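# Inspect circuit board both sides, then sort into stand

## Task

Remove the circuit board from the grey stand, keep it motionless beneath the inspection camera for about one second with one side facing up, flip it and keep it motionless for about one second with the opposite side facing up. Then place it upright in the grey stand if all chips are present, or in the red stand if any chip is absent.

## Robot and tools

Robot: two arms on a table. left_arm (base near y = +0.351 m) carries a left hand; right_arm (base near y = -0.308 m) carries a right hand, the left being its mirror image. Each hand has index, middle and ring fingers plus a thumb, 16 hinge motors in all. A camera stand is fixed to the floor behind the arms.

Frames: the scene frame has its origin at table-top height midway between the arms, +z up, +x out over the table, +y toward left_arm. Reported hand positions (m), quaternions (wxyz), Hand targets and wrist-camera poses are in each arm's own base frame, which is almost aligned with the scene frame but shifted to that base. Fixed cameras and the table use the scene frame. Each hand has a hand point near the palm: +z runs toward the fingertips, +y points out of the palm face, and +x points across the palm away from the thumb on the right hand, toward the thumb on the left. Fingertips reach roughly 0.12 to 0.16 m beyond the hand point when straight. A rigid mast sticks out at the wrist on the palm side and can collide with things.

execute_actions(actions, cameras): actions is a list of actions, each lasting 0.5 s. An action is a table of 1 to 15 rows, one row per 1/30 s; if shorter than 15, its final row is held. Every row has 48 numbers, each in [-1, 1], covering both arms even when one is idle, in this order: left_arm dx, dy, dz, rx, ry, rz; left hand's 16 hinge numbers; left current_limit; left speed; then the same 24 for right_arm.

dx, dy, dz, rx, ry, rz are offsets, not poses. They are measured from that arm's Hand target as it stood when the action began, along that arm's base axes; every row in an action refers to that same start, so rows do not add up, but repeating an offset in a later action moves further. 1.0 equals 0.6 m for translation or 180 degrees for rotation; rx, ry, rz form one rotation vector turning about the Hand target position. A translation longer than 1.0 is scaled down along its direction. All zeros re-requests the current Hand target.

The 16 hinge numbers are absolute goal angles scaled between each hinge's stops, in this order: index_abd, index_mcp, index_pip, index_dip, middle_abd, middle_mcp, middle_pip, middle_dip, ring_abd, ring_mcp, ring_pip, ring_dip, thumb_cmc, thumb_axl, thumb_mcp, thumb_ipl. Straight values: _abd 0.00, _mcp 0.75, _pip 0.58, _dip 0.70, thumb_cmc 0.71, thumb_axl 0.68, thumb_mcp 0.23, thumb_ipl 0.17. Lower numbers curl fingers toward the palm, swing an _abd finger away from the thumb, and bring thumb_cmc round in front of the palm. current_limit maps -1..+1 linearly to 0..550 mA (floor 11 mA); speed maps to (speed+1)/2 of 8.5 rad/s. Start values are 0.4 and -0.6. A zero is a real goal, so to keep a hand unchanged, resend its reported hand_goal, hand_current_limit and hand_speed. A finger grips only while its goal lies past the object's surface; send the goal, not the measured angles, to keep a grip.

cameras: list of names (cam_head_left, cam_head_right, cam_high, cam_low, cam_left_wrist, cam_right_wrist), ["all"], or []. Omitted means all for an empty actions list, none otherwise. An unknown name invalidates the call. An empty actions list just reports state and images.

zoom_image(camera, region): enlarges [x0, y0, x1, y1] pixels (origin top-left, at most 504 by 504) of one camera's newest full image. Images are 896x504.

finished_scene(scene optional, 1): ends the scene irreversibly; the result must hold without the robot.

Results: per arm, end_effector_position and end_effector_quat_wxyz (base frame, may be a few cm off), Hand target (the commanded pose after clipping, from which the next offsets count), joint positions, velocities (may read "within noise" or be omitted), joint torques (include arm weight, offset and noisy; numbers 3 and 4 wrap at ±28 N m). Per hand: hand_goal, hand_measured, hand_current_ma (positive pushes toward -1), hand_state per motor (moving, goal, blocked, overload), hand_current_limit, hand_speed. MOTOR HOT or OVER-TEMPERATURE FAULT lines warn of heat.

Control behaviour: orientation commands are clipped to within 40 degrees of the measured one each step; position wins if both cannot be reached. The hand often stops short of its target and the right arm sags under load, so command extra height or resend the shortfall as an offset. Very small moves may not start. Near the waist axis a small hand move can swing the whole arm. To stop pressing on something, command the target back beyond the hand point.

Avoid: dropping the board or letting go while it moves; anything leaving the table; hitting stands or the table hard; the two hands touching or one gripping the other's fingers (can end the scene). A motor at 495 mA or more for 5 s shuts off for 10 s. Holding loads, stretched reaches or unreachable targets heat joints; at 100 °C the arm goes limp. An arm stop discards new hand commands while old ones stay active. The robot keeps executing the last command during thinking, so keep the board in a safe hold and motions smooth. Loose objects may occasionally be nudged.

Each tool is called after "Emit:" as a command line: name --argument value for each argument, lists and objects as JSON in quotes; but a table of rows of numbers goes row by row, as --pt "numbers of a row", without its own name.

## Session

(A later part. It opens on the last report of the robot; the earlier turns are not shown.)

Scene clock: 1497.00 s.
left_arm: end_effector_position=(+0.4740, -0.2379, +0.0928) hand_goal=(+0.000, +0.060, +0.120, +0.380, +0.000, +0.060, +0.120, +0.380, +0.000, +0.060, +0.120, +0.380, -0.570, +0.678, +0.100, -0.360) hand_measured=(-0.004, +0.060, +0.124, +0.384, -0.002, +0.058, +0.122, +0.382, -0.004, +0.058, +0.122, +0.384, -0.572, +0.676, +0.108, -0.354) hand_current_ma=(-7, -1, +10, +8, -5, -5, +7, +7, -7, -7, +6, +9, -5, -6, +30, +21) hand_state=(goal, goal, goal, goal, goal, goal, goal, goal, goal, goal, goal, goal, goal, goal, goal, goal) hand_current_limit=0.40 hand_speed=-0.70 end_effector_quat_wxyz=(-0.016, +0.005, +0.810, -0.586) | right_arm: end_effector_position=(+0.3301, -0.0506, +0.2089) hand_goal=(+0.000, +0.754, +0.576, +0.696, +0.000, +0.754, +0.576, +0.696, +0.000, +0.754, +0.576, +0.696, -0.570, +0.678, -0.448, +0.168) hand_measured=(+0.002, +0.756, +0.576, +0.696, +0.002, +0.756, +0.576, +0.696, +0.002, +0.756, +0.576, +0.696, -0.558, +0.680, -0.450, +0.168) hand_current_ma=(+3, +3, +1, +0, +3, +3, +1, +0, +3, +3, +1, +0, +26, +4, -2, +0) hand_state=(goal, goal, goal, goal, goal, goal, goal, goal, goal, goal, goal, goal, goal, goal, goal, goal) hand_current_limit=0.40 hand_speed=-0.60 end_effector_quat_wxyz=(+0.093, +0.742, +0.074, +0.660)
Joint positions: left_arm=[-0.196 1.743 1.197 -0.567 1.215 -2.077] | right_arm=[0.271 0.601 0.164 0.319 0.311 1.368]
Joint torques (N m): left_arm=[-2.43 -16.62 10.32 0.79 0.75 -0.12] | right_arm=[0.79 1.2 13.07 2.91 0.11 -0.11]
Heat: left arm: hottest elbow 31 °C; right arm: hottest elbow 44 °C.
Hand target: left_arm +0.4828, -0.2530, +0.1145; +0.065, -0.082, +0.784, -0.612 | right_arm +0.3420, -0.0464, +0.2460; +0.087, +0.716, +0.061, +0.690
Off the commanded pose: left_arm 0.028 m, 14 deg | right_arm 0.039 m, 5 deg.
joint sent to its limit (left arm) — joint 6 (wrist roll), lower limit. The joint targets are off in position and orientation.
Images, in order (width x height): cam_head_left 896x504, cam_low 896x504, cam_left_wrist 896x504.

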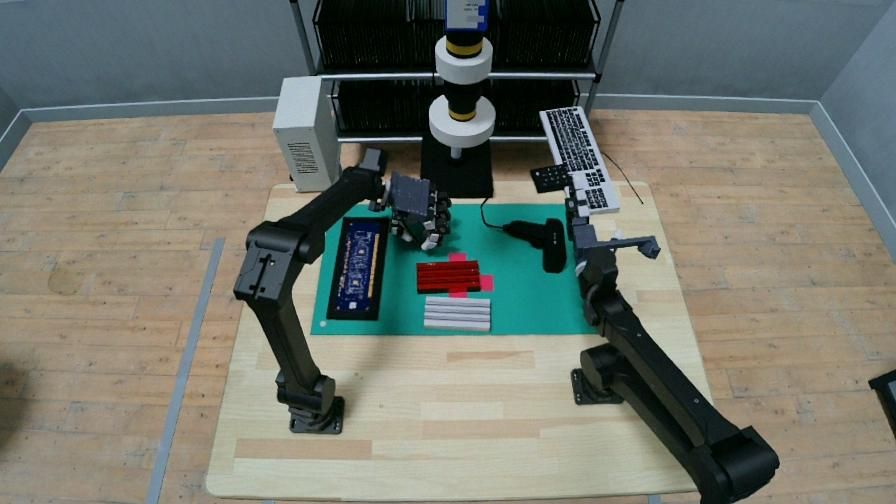

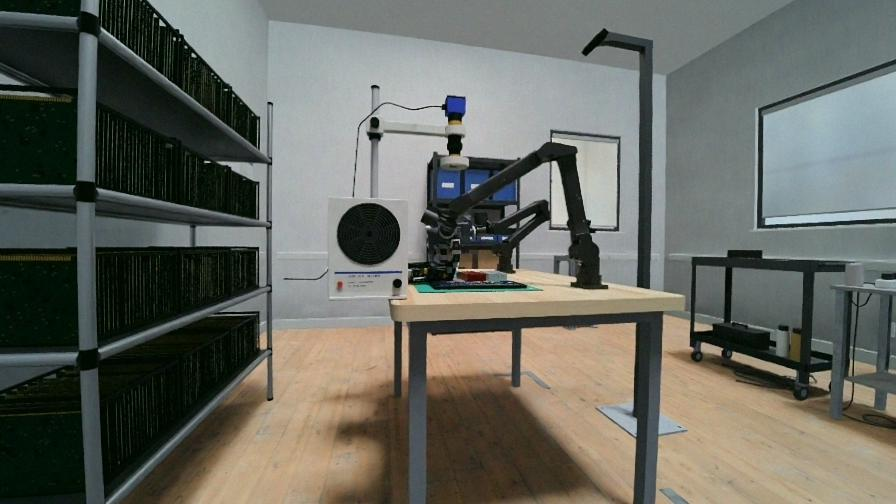

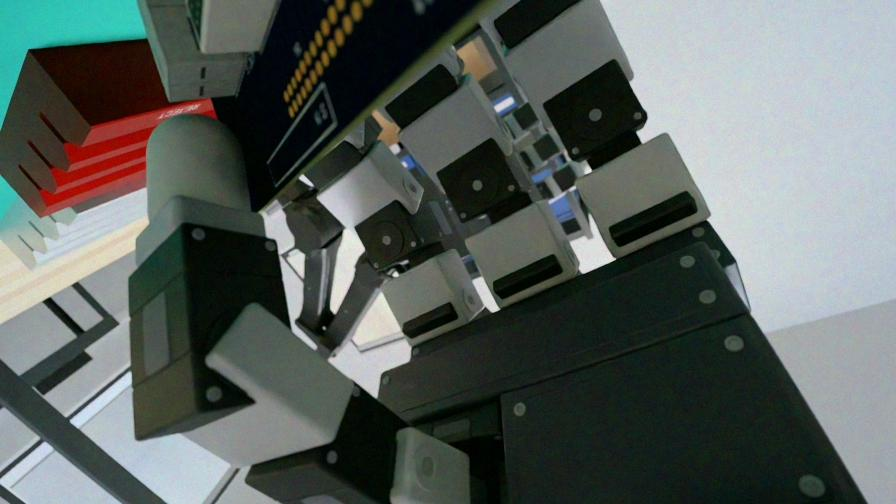

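Emit:
execute_actions --actions '[[[0,0,-0.035,0,0,0,0,0.06,0.12,0.38,0,0.06,0.12,0.38,0,0.06,0.12,0.38,-0.571,0.678,0.14,-0.33,0.3,-0.7,0,0,0,0,0,0,0,0.754,0.576,0.696,0,0.754,0.576,0.696,0,0.754,0.576,0.696,-0.571,0.678,-0.449,0.168,0.4,-0.6]],[[0.06,0.045,0,0,0,0,0,0.06,0.12,0.38,0,0.06,0.12,0.38,0,0.06,0.12,0.38,-0.571,0.678,0.14,-0.33,0.3,-0.7,0,0,0,0,0,0,0,0.754,0.576,0.696,0,0.754,0.576,0.696,0,0.754,0.576,0.696,-0.571,0.678,-0.449,0.168,0.4,-0.6]],[[0.06,0.045,0,0,0,0,0,0.06,0.12,0.38,0,0.06,0.12,0.38,0,0.06,0.12,0.38,-0.571,0.678,0.14,-0.33,0.3,-0.7,0,0,0,0,0,0,0,0.754,0.576,0.696,0,0.754,0.576,0.696,0,0.754,0.576,0.696,-0.571,0.678,-0.449,0.168,0.4,-0.6]]]' --cameras '["cam_low","cam_head_left","cam_left_wrist"]'

Emit:
zoom_image --camera "cam_head_left" --region '[350, 160, 490, 280]'

Emit:
zoom_image --camera "cam_low" --region '[390, 210, 510, 310]'

Scene clock: 1585.50 s.
left_arm: end_effector_position=(+0.5327, -0.1912, +0.0827) hand_goal=(+0.000, +0.060, +0.120, +0.380, +0.000, +0.060, +0.120, +0.380, +0.000, +0.060, +0.120, +0.380, -0.570, +0.678, +0.140, -0.330) hand_measured=(+0.000, +0.064, +0.126, +0.382, -0.002, +0.058, +0.122, +0.382, -0.002, +0.056, +0.122, +0.384, -0.564, +0.682, +0.146, -0.328) hand_current_ma=(+1, +10, +17, +7, -5, -7, +7, +7, -6, -8, +6, +9, +20, +11, +19, +8) hand_state=(goal, goal, goal, goal, goal, goal, goal, goal, goal, goal, goal, goal, goal, goal, goal, goal) hand_current_limit=0.30 hand_speed=-0.70 end_effector_quat_wxyz=(+0.015, -0.036, +0.804, -0.593) | right_arm: end_effector_position=(+0.3301, -0.0506, +0.2089) hand_goal=(+0.000, +0.754, +0.576, +0.696, +0.000, +0.754, +0.576, +0.696, +0.000, +0.754, +0.576, +0.696, -0.570, +0.678, -0.448, +0.168) hand_measured=(+0.002, +0.756, +0.576, +0.696, +0.002, +0.756, +0.576, +0.696, +0.002, +0.756, +0.576, +0.696, -0.558, +0.680, -0.450, +0.168) hand_current_ma=(+3, +3, +1, +0, +3, +3, +1, +0, +3, +3, +1, +0, +26, +4, -2, +0) hand_state=(goal, goal, goal, goal, goal, goal, goal, goal, goal, goal, goal, goal, goal, goal, goal, goal) hand_current_limit=0.40 hand_speed=-0.60 end_effector_quat_wxyz=(+0.093, +0.742, +0.074, +0.660)
Joint positions: left_arm=[-0.088 1.84 1.299 -0.556 1.232 -2.088] | right_arm=[0.271 0.601 0.164 0.319 0.311 1.368]
Joint torques (N m): left_arm=[-1.03 -14.92 12.34 0.68 1.16 -0.1] | right_arm=[1.32 1.44 13 3 0.11 -0.13]
Heat: left arm: hottest elbow 32 °C; right arm: hottest elbow 45 °C.
Hand target: left_arm +0.5548, -0.1990, +0.0935; +0.065, -0.082, +0.784, -0.612 | right_arm +0.3420, -0.0464, +0.2460; +0.087, +0.716, +0.061, +0.690
Off the commanded pose: left_arm 0.026 m, 8 deg | right_arm 0.039 m, 5 deg.
joint sent to its limit (left arm) — joint 6 (wrist roll), lower limit. The joint targets are off in position and orientation.
Images, in order (width x height): cam_head_left 896x504, cam_low 896x504, cam_left_wrist 896x504.

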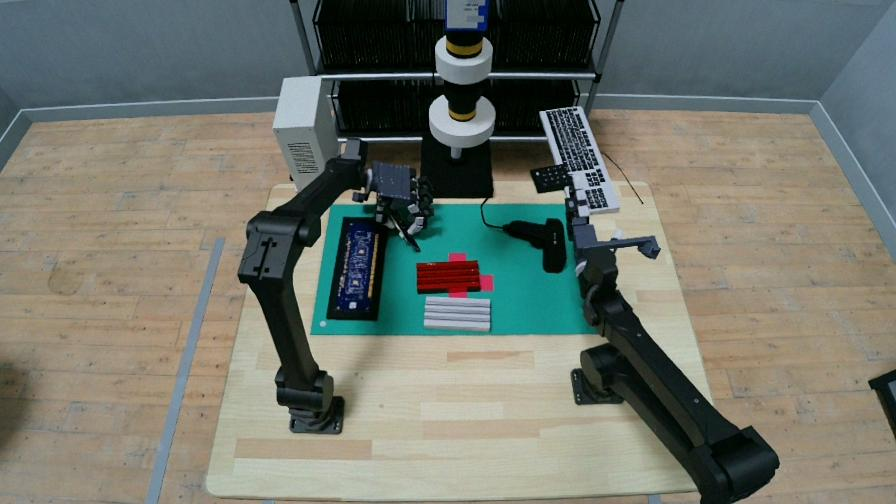

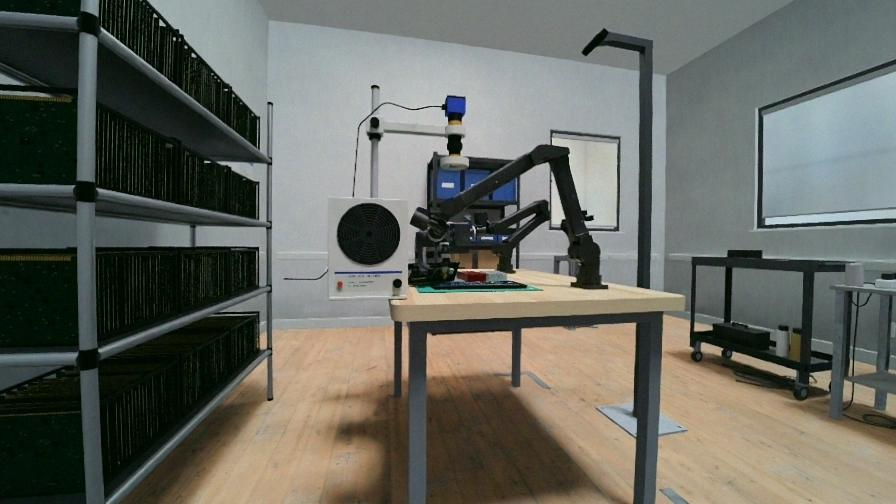

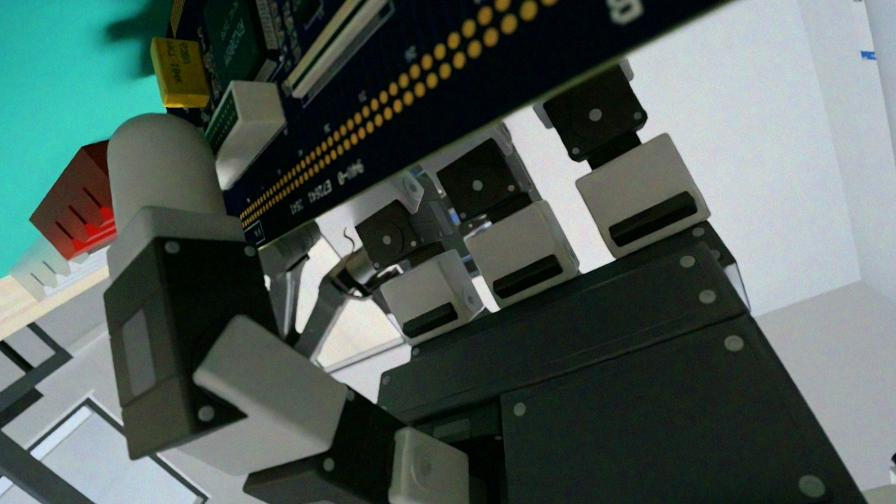

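Scaled by 3.600 from the camera's 896x504 image, which has a finer 1280x720 frame.

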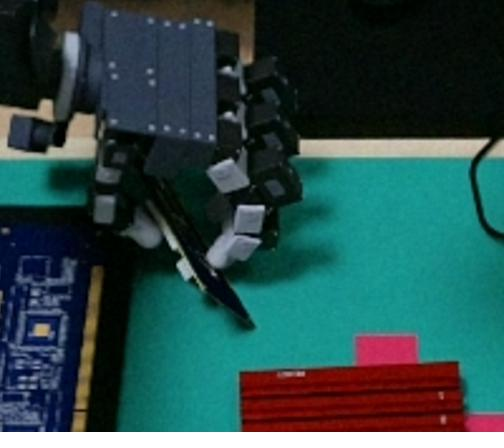

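Scaled by 4.200 from the camera's 896x504 image, which has a finer 1280x720 frame.

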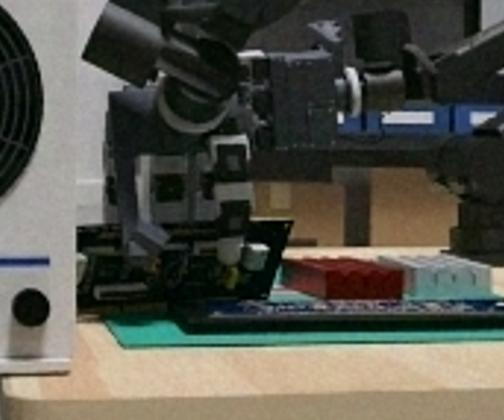

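Emit:
execute_actions --actions '[[[0.03,0.03,-0.02,0,0,0,0,0.06,0.12,0.38,0,0.06,0.12,0.38,0,0.06,0.12,0.38,-0.571,0.678,0.14,-0.33,0.3,-0.7,0,0,0,0,0,0,0,0.754,0.576,0.696,0,0.754,0.576,0.696,0,0.754,0.576,0.696,-0.571,0.678,-0.449,0.168,0.4,-0.6]],[[0.02,0.02,0,0,0,0,0,0.06,0.12,0.38,0,0.06,0.12,0.38,0,0.06,0.12,0.38,-0.75,0.678,0.14,-0.33,0.3,-0.7,0,0,0,0,0,0,0,0.754,0.576,0.696,0,0.754,0.576,0.696,0,0.754,0.576,0.696,-0.571,0.678,-0.449,0.168,0.4,-0.6]],[[0,0,0,0,0,0,0,0.0,0.08,0.37,0,0.0,0.08,0.37,0,0.0,0.08,0.37,-0.92,0.678,0.1,-0.36,0.3,-0.7,0,0,0,0,0,0,0,0.754,0.576,0.696,0,0.754,0.576,0.696,0,0.754,0.576,0.696,-0.571,0.678,-0.449,0.168,0.4,-0.6]]]' --cameras '["cam_low","cam_head_left","cam_left_wrist"]'

Emit:
zoom_image --camera "cam_head_left" --region '[350, 160, 490, 280]'

Emit:
zoom_image --camera "cam_low" --region '[390, 210, 510, 310]'

Scene clock: 1600.13 s.
left_arm: end_effector_position=(+0.5593, -0.1746, +0.0723) hand_goal=(+0.000, +0.000, +0.080, +0.370, +0.000, +0.000, +0.080, +0.370, +0.000, +0.000, +0.080, +0.370, -0.920, +0.678, +0.100, -0.360) hand_measured=(+0.000, +0.000, +0.084, +0.374, -0.002, +0.000, +0.084, +0.374, -0.002, +0.000, +0.084, +0.374, -0.910, +0.682, +0.108, -0.354) hand_current_ma=(-2, +0, +12, +8, -4, +0, +12, +9, -6, +1, +10, +9, +31, +11, +30, +22) hand_state=(goal, goal, goal, goal, goal, goal, goal, goal, goal, goal, goal, goal, goal, goal, goal, goal) hand_current_limit=0.30 hand_speed=-0.70 end_effector_quat_wxyz=(+0.022, -0.049, +0.799, -0.599) | right_arm: end_effector_position=(+0.3301, -0.0506, +0.2089) hand_goal=(+0.000, +0.754, +0.576, +0.696, +0.000, +0.754, +0.576, +0.696, +0.000, +0.754, +0.576, +0.696, -0.570, +0.678, -0.448, +0.168) hand_measured=(+0.002, +0.756, +0.576, +0.696, +0.002, +0.756, +0.576, +0.696, +0.002, +0.756, +0.576, +0.696, -0.558, +0.680, -0.450, +0.168) hand_current_ma=(+3, +3, +1, +0, +3, +3, +1, +0, +3, +3, +1, +0, +26, +4, -2, +0) hand_state=(goal, goal, goal, goal, goal, goal, goal, goal, goal, goal, goal, goal, goal, goal, goal, goal) hand_current_limit=0.40 hand_speed=-0.60 end_effector_quat_wxyz=(+0.093, +0.742, +0.074, +0.660)
Joint positions: left_arm=[-0.052 1.906 1.362 -0.556 1.251 -2.088] | right_arm=[0.271 0.601 0.164 0.319 0.311 1.368]
Joint torques (N m): left_arm=[0.32 -16.03 12.25 0.7 1.06 -0.08] | right_arm=[1.26 1.61 12.96 2.99 0.11 -0.16]
Heat: left arm: hottest elbow 32 °C; right arm: hottest elbow 45 °C.
Hand target: left_arm +0.5848, -0.1690, +0.0815; +0.065, -0.082, +0.784, -0.612 | right_arm +0.3420, -0.0464, +0.2460; +0.087, +0.716, +0.061, +0.690
Off the commanded pose: left_arm 0.028 m, 7 deg | right_arm 0.039 m, 5 deg.
joint sent to its limit (left arm) — joint 6 (wrist roll), lower limit. The joint targets are off in position and orientation.
Images, in order (width x height): cam_head_left 896x504, cam_low 896x504, cam_left_wrist 896x504.

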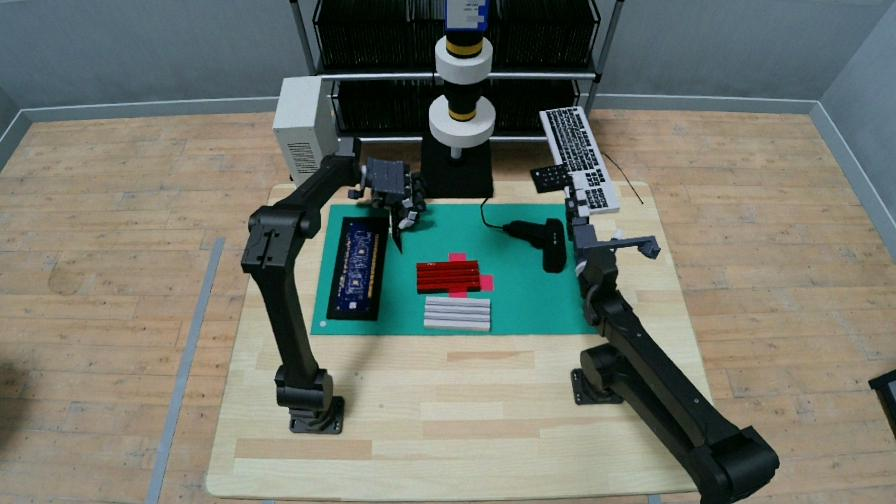

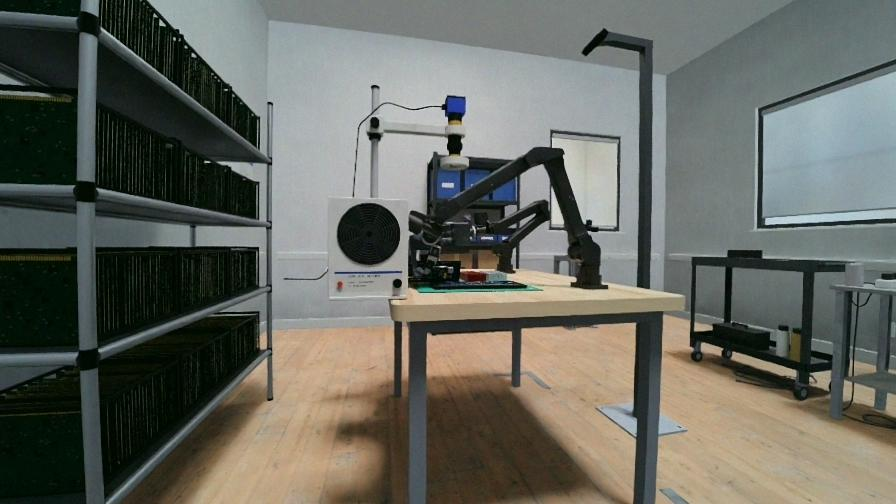

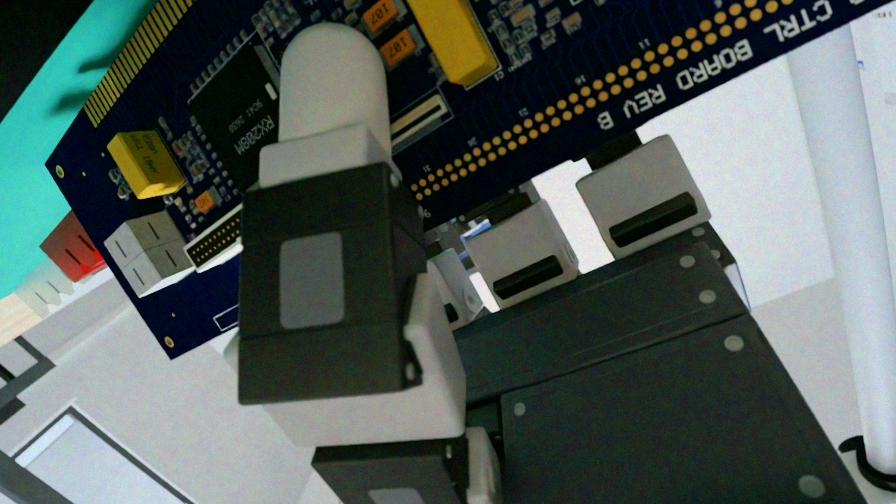

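Scaled by 3.600 from the camera's 896x504 image, which has a finer 1280x720 frame.

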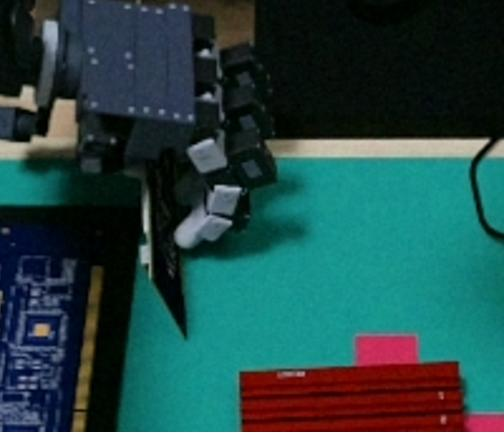

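Scaled by 4.200 from the camera's 896x504 image, which has a finer 1280x720 frame.

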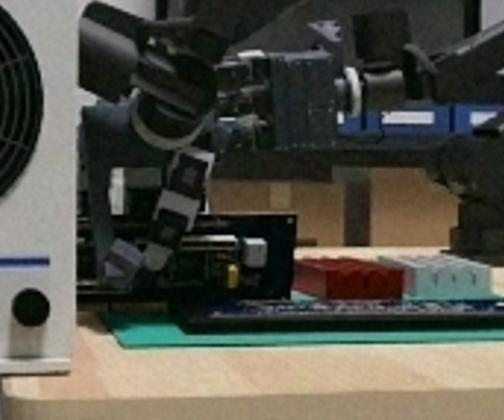

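Emit:
execute_actions --actions '[[[-0.02,0.01,0,0,0,0,0,-0.15,0.25,0.48,0,-0.15,0.25,0.48,0,-0.15,0.25,0.48,-0.9,0.678,0.05,-0.33,0.1,-0.7,0,0,0,0,0,0,0,0.754,0.576,0.696,0,0.754,0.576,0.696,0,0.754,0.576,0.696,-0.571,0.678,-0.449,0.168,0.4,-0.6]],[[0,0,0,0,0,0,0,-0.3,0.33,0.54,0,-0.3,0.33,0.54,0,-0.3,0.33,0.54,-0.9,0.678,-0.02,-0.3,0.1,-0.7,0,0,0,0,0,0,0,0.754,0.576,0.696,0,0.754,0.576,0.696,0,0.754,0.576,0.696,-0.571,0.678,-0.449,0.168,0.4,-0.6]]]' --cameras '["cam_low","cam_head_left","cam_left_wrist"]'

Emit:
zoom_image --camera "cam_head_left" --region '[350, 160, 490, 280]'

Emit:
zoom_image --camera "cam_low" --region '[390, 210, 510, 310]'

Scene clock: 1622.87 s.
left_arm: end_effector_position=(+0.5593, -0.1755, +0.0733) hand_goal=(+0.000, -0.300, +0.330, +0.540, +0.000, -0.300, +0.330, +0.540, +0.000, -0.300, +0.330, +0.540, -0.900, +0.678, -0.020, -0.300) hand_measured=(+0.000, -0.258, +0.344, +0.544, -0.002, -0.258, +0.342, +0.542, -0.002, -0.262, +0.336, +0.542, -0.898, +0.680, +0.004, -0.294) hand_current_ma=(+0, +164, +45, +8, -6, +171, +35, +7, -5, +153, +19, +5, +6, +4, +114, +21) hand_state=(goal, blocked, goal, goal, goal, blocked, goal, goal, goal, blocked, goal, goal, goal, goal, blocked, goal) hand_current_limit=0.10 hand_speed=-0.70 end_effector_quat_wxyz=(+0.023, -0.044, +0.796, -0.603) | right_arm: end_effector_position=(+0.3301, -0.0506, +0.2089) hand_goal=(+0.000, +0.754, +0.576, +0.696, +0.000, +0.754, +0.576, +0.696, +0.000, +0.754, +0.576, +0.696, -0.570, +0.678, -0.448, +0.168) hand_measured=(+0.002, +0.756, +0.576, +0.696, +0.002, +0.756, +0.576, +0.696, +0.002, +0.756, +0.576, +0.696, -0.558, +0.680, -0.450, +0.168) hand_current_ma=(+3, +3, +1, +0, +3, +3, +1, +0, +3, +3, +1, +0, +26, +4, -2, +0) hand_state=(goal, goal, goal, goal, goal, goal, goal, goal, goal, goal, goal, goal, goal, goal, goal, goal) hand_current_limit=0.40 hand_speed=-0.60 end_effector_quat_wxyz=(+0.093, +0.742, +0.074, +0.660)
Joint positions: left_arm=[-0.052 1.906 1.362 -0.556 1.26 -2.08] | right_arm=[0.271 0.601 0.164 0.319 0.311 1.368]
Joint torques (N m): left_arm=[0.56 -18.02 8.91 1.2 0.78 -0.08] | right_arm=[1.2 1.85 12.83 2.8 0.1 -0.12]
Heat: left arm: hottest elbow 33 °C; right arm: hottest elbow 45 °C.
Hand target: left_arm +0.5728, -0.1630, +0.0815; +0.065, -0.082, +0.784, -0.612 | right_arm +0.3420, -0.0464, +0.2460; +0.087, +0.716, +0.061, +0.690
Off the commanded pose: left_arm 0.020 m, 7 deg | right_arm 0.039 m, 5 deg.
joint sent to its limit (left arm) — joint 6 (wrist roll), lower limit. The joint targets are off in position and orientation.
Images, in order (width x height): cam_head_left 896x504, cam_low 896x504, cam_left_wrist 896x504.

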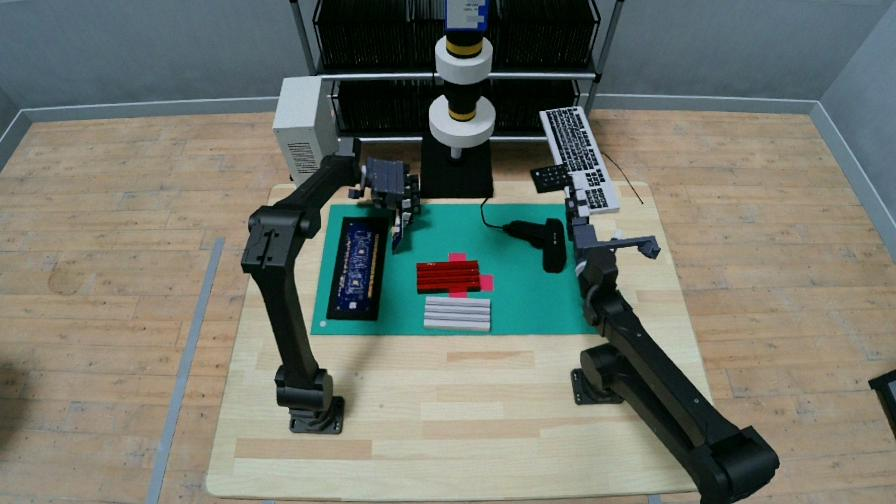

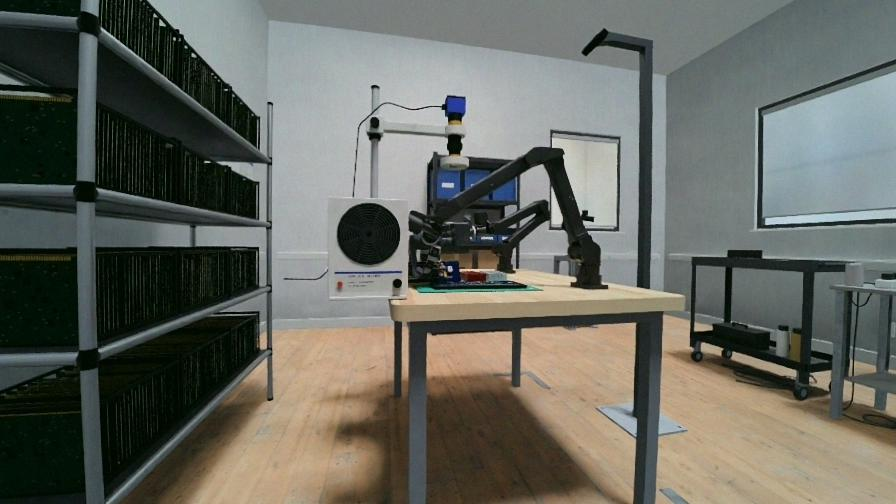

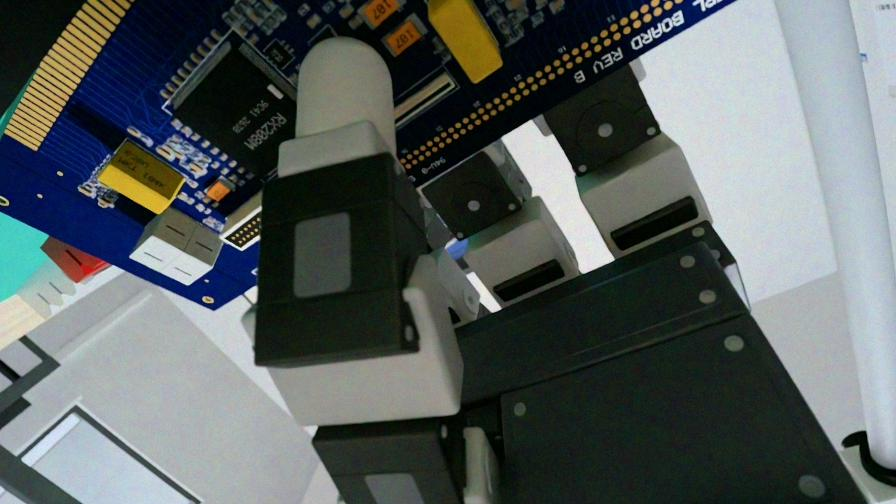

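Scaled by 3.600 from the camera's 896x504 image, which has a finer 1280x720 frame.

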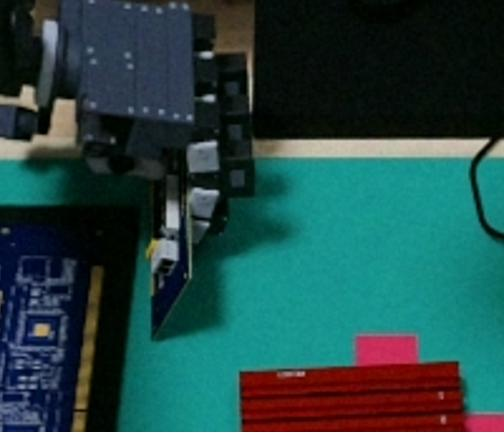

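Scaled by 4.200 from the camera's 896x504 image, which has a finer 1280x720 frame.

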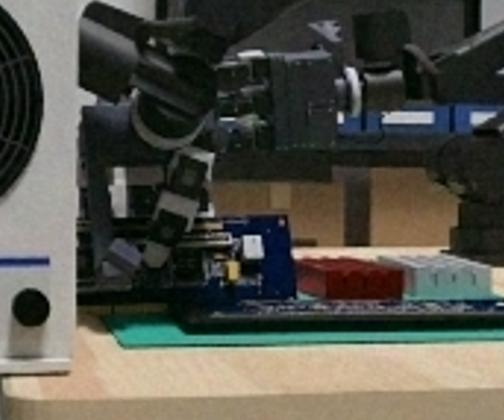

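Emit:
execute_actions --actions '[[[0,0,0.02,0,0,0,0,-0.4,0.3,0.52,0,-0.4,0.3,0.52,0,-0.4,0.3,0.52,-0.9,0.678,-0.12,-0.36,0.3,-0.7,0,0,0,0,0,0,0,0.754,0.576,0.696,0,0.754,0.576,0.696,0,0.754,0.576,0.696,-0.571,0.678,-0.449,0.168,0.4,-0.6]],[[-0.02,-0.02,0.08,0,0,0,0,-0.42,0.3,0.52,0,-0.42,0.3,0.52,0,-0.42,0.3,0.52,-0.9,0.678,-0.15,-0.38,0.45,-0.7,0,0,0,0,0,0,0,0.754,0.576,0.696,0,0.754,0.576,0.696,0,0.754,0.576,0.696,-0.571,0.678,-0.449,0.168,0.4,-0.6]]]' --cameras '["cam_low","cam_head_left","cam_left_wrist"]'

Emit:
zoom_image --camera "cam_head_left" --region '[350, 140, 490, 280]'

Emit:
zoom_image --camera "cam_low" --region '[390, 190, 510, 310]'

Scene clock: 1635.57 s.
left_arm: end_effector_position=(+0.5410, -0.1732, +0.1172) hand_goal=(+0.000, -0.420, +0.300, +0.520, +0.000, -0.420, +0.300, +0.520, +0.000, -0.420, +0.300, +0.520, -0.900, +0.678, -0.150, -0.380) hand_measured=(+0.000, -0.270, +0.344, +0.538, -0.002, -0.270, +0.340, +0.538, -0.002, -0.272, +0.330, +0.538, -0.898, +0.680, +0.018, -0.322) hand_current_ma=(+0, +399, +164, +58, -6, +399, +152, +57, -5, +399, +104, +62, +6, +4, +399, +317) hand_state=(goal, blocked, blocked, goal, goal, blocked, blocked, goal, goal, blocked, blocked, goal, goal, goal, blocked, blocked) hand_current_limit=0.45 hand_speed=-0.70 end_effector_quat_wxyz=(+0.015, -0.052, +0.798, -0.600) | right_arm: end_effector_position=(+0.3301, -0.0506, +0.2089) hand_goal=(+0.000, +0.754, +0.576, +0.696, +0.000, +0.754, +0.576, +0.696, +0.000, +0.754, +0.576, +0.696, -0.570, +0.678, -0.448, +0.168) hand_measured=(+0.002, +0.756, +0.576, +0.696, +0.002, +0.756, +0.576, +0.696, +0.002, +0.756, +0.576, +0.696, -0.558, +0.680, -0.450, +0.168) hand_current_ma=(+3, +3, +1, +0, +3, +3, +1, +0, +3, +3, +1, +0, +26, +4, -2, +0) hand_state=(goal, goal, goal, goal, goal, goal, goal, goal, goal, goal, goal, goal, goal, goal, goal, goal) hand_current_limit=0.40 hand_speed=-0.60 end_effector_quat_wxyz=(+0.093, +0.742, +0.074, +0.660)
Joint positions: left_arm=[-0.05 1.817 1.362 -0.669 1.255 -2.078] | right_arm=[0.271 0.601 0.164 0.319 0.311 1.368]
Joint torques (N m): left_arm=[-1.49 -17.55 12.19 0.65 0.82 -0.09] | right_arm=[1.44 1.67 12.86 3.02 0.16 -0.11]
Heat: left arm: hottest elbow 32 °C; right arm: hottest elbow 45 °C.
Hand target: left_arm +0.5608, -0.1750, +0.1415; +0.065, -0.082, +0.784, -0.612 | right_arm +0.3420, -0.0464, +0.2460; +0.087, +0.716, +0.061, +0.690
Off the commanded pose: left_arm 0.031 m, 7 deg | right_arm 0.039 m, 5 deg.
joint sent to its limit (left arm) — joint 6 (wrist roll), lower limit. The joint targets are off in position and orientation.
Images, in order (width x height): cam_head_left 896x504, cam_low 896x504, cam_left_wrist 896x504.

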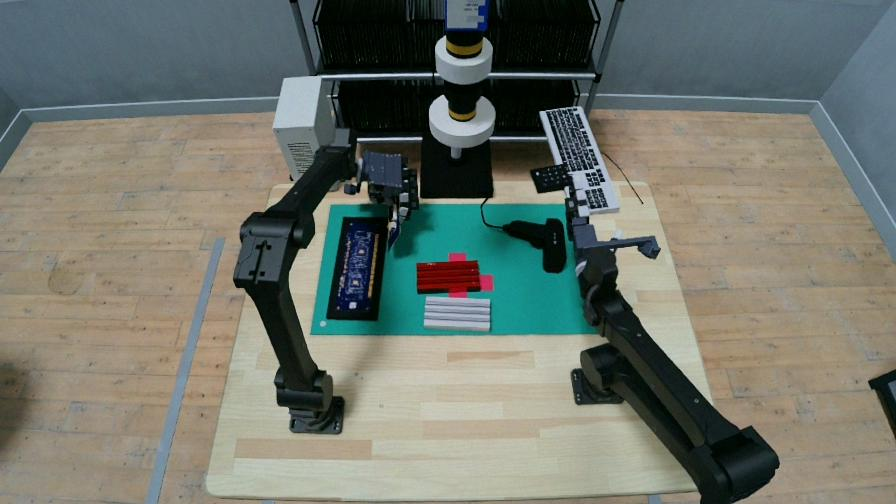

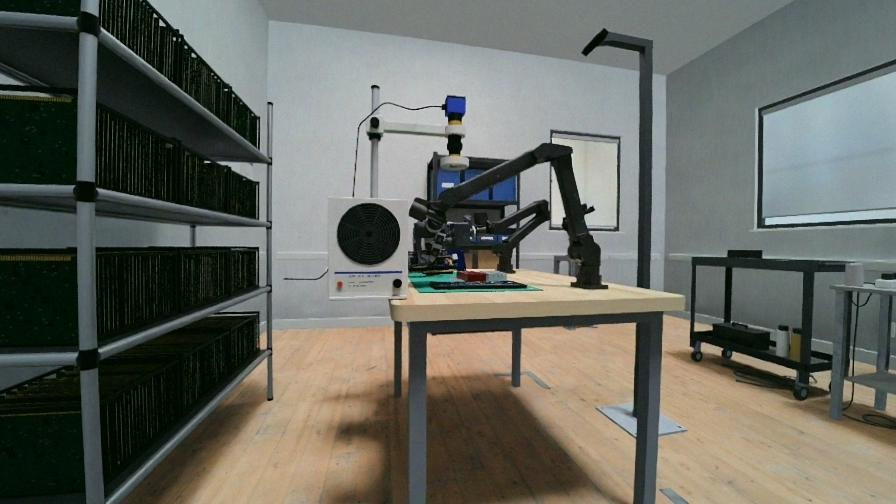

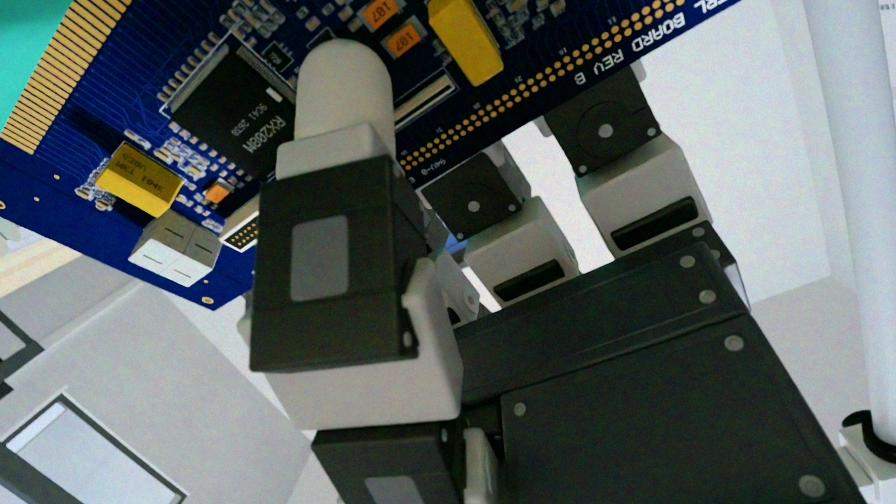

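Scaled by 3.600 from the camera's 896x504 image, which has a finer 1280x720 frame.

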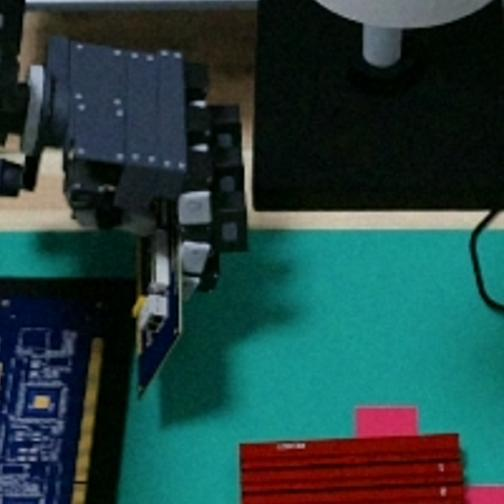

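Scaled by 4.200 from the camera's 896x504 image, which has a finer 1280x720 frame.

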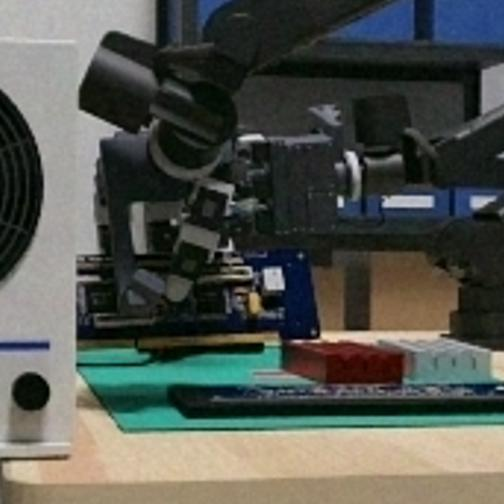

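Emit:
execute_actions --actions '[[[-0.05,-0.01,0.05,0.02,-0.02,-0.029,0,-0.42,0.3,0.52,0,-0.42,0.3,0.52,0,-0.42,0.3,0.52,-0.9,0.678,-0.15,-0.38,0.5,-0.7,0,0,0,0,0,0,0,0.754,0.576,0.696,0,0.754,0.576,0.696,0,0.754,0.576,0.696,-0.571,0.678,-0.449,0.168,0.4,-0.6],[-0.09,-0.02,0.08,0.04,-0.04,-0.058,0,-0.42,0.3,0.52,0,-0.42,0.3,0.52,0,-0.42,0.3,0.52,-0.9,0.678,-0.15,-0.38,0.5,-0.7,0,0,0,0,0,0,0,0.754,0.576,0.696,0,0.754,0.576,0.696,0,0.754,0.576,0.696,-0.571,0.678,-0.449,0.168,0.4,-0.6]],[[-0.09,-0.03,0.04,0.06,-0.06,-0.087,0,-0.42,0.3,0.52,0,-0.42,0.3,0.52,0,-0.42,0.3,0.52,-0.9,0.678,-0.15,-0.38,0.5,-0.7,0,0,0,0,0,0,0,0.754,0.576,0.696,0,0.754,0.576,0.696,0,0.754,0.576,0.696,-0.571,0.678,-0.449,0.168,0.4,-0.6]],[[-0.08,-0.03,0.03,0.06,-0.06,-0.087,0,-0.42,0.3,0.52,0,-0.42,0.3,0.52,0,-0.42,0.3,0.52,-0.9,0.678,-0.15,-0.38,0.5,-0.7,0,0,0,0,0,0,0,0.754,0.576,0.696,0,0.754,0.576,0.696,0,0.754,0.576,0.696,-0.571,0.678,-0.449,0.168,0.4,-0.6]]]' --cameras '["cam_low","cam_head_left","cam_high"]'

Scene clock: 1675.73 s.
left_arm: end_effector_position=(+0.3804, -0.2156, +0.2049) hand_goal=(+0.000, -0.420, +0.300, +0.520, +0.000, -0.420, +0.300, +0.520, +0.000, -0.420, +0.300, +0.520, -0.900, +0.678, -0.150, -0.380) hand_measured=(+0.000, -0.272, +0.344, +0.538, -0.002, -0.270, +0.340, +0.538, -0.002, -0.272, +0.330, +0.538, -0.898, +0.680, +0.018, -0.322) hand_current_ma=(+2, +413, +164, +58, -5, +413, +152, +57, -3, +412, +104, +62, +6, +4, +412, +313) hand_state=(goal, blocked, blocked, goal, goal, blocked, blocked, goal, goal, blocked, blocked, goal, goal, goal, blocked, blocked) hand_current_limit=0.50 hand_speed=-0.70 end_effector_quat_wxyz=(+0.020, +0.346, +0.854, -0.388) | right_arm: end_effector_position=(+0.3301, -0.0506, +0.2089) hand_goal=(+0.000, +0.754, +0.576, +0.696, +0.000, +0.754, +0.576, +0.696, +0.000, +0.754, +0.576, +0.696, -0.570, +0.678, -0.448, +0.168) hand_measured=(+0.002, +0.756, +0.576, +0.696, +0.002, +0.756, +0.576, +0.696, +0.002, +0.756, +0.576, +0.696, -0.558, +0.680, -0.450, +0.168) hand_current_ma=(+3, +3, +1, +0, +3, +3, +1, +0, +3, +3, +1, +0, +26, +4, -2, +0) hand_state=(goal, goal, goal, goal, goal, goal, goal, goal, goal, goal, goal, goal, goal, goal, goal, goal) hand_current_limit=0.40 hand_speed=-0.60 end_effector_quat_wxyz=(+0.093, +0.742, +0.074, +0.660)
Joint positions: left_arm=[-0.369 1.426 1.286 -1.396 0.798 -1.184] | right_arm=[0.271 0.601 0.164 0.319 0.311 1.368]
Joint torques (N m): left_arm=[-0.67 -10.17 13.87 0.25 0.43 0.19] | right_arm=[0.97 1.55 13.08 3.03 0.13 -0.09]
Heat: left arm: hottest elbow 33 °C; right arm: hottest elbow 45 °C.
Hand target: left_arm +0.4048, -0.2230, +0.2315; +0.052, +0.365, +0.845, -0.388 | right_arm +0.3420, -0.0464, +0.2460; +0.087, +0.716, +0.061, +0.690
Off the commanded pose: left_arm 0.037 m, 4 deg | right_arm 0.039 m, 5 deg.
Images, in order (width x height): cam_head_left 896x504, cam_high 896x504, cam_low 896x504.

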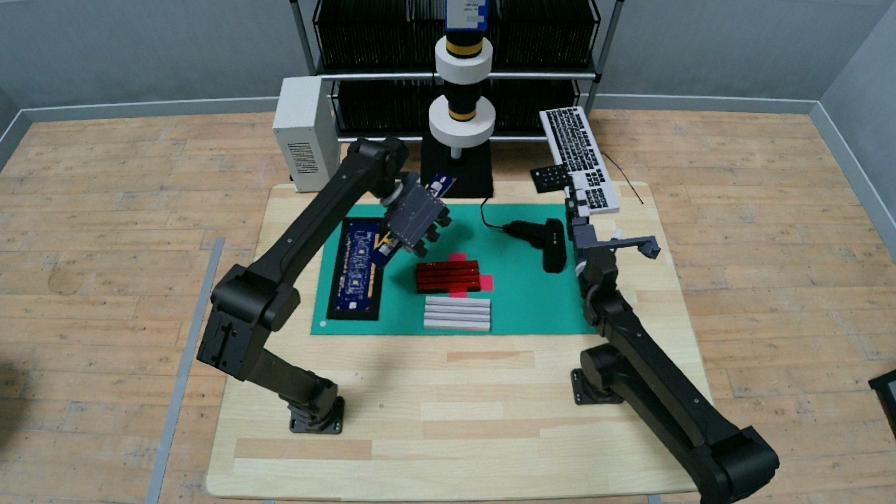

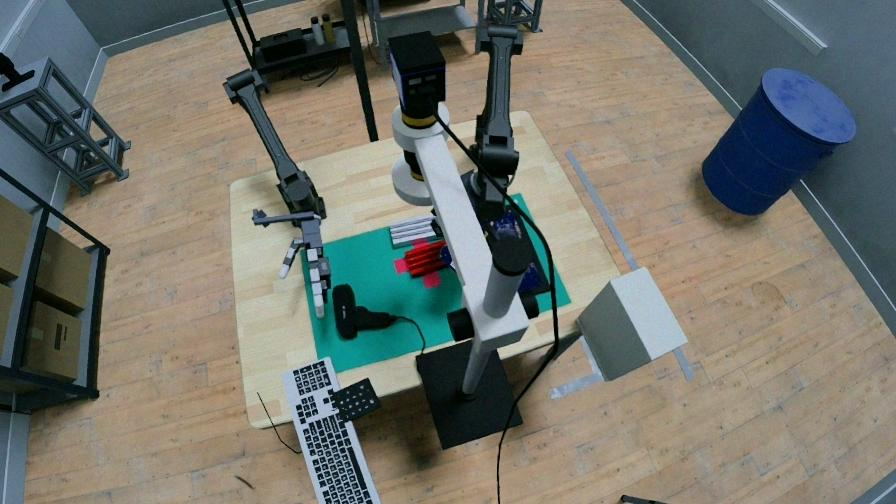

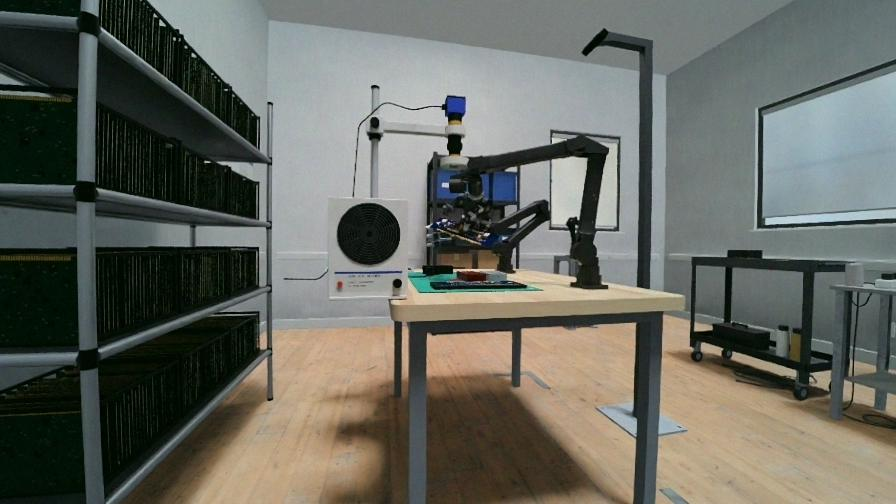

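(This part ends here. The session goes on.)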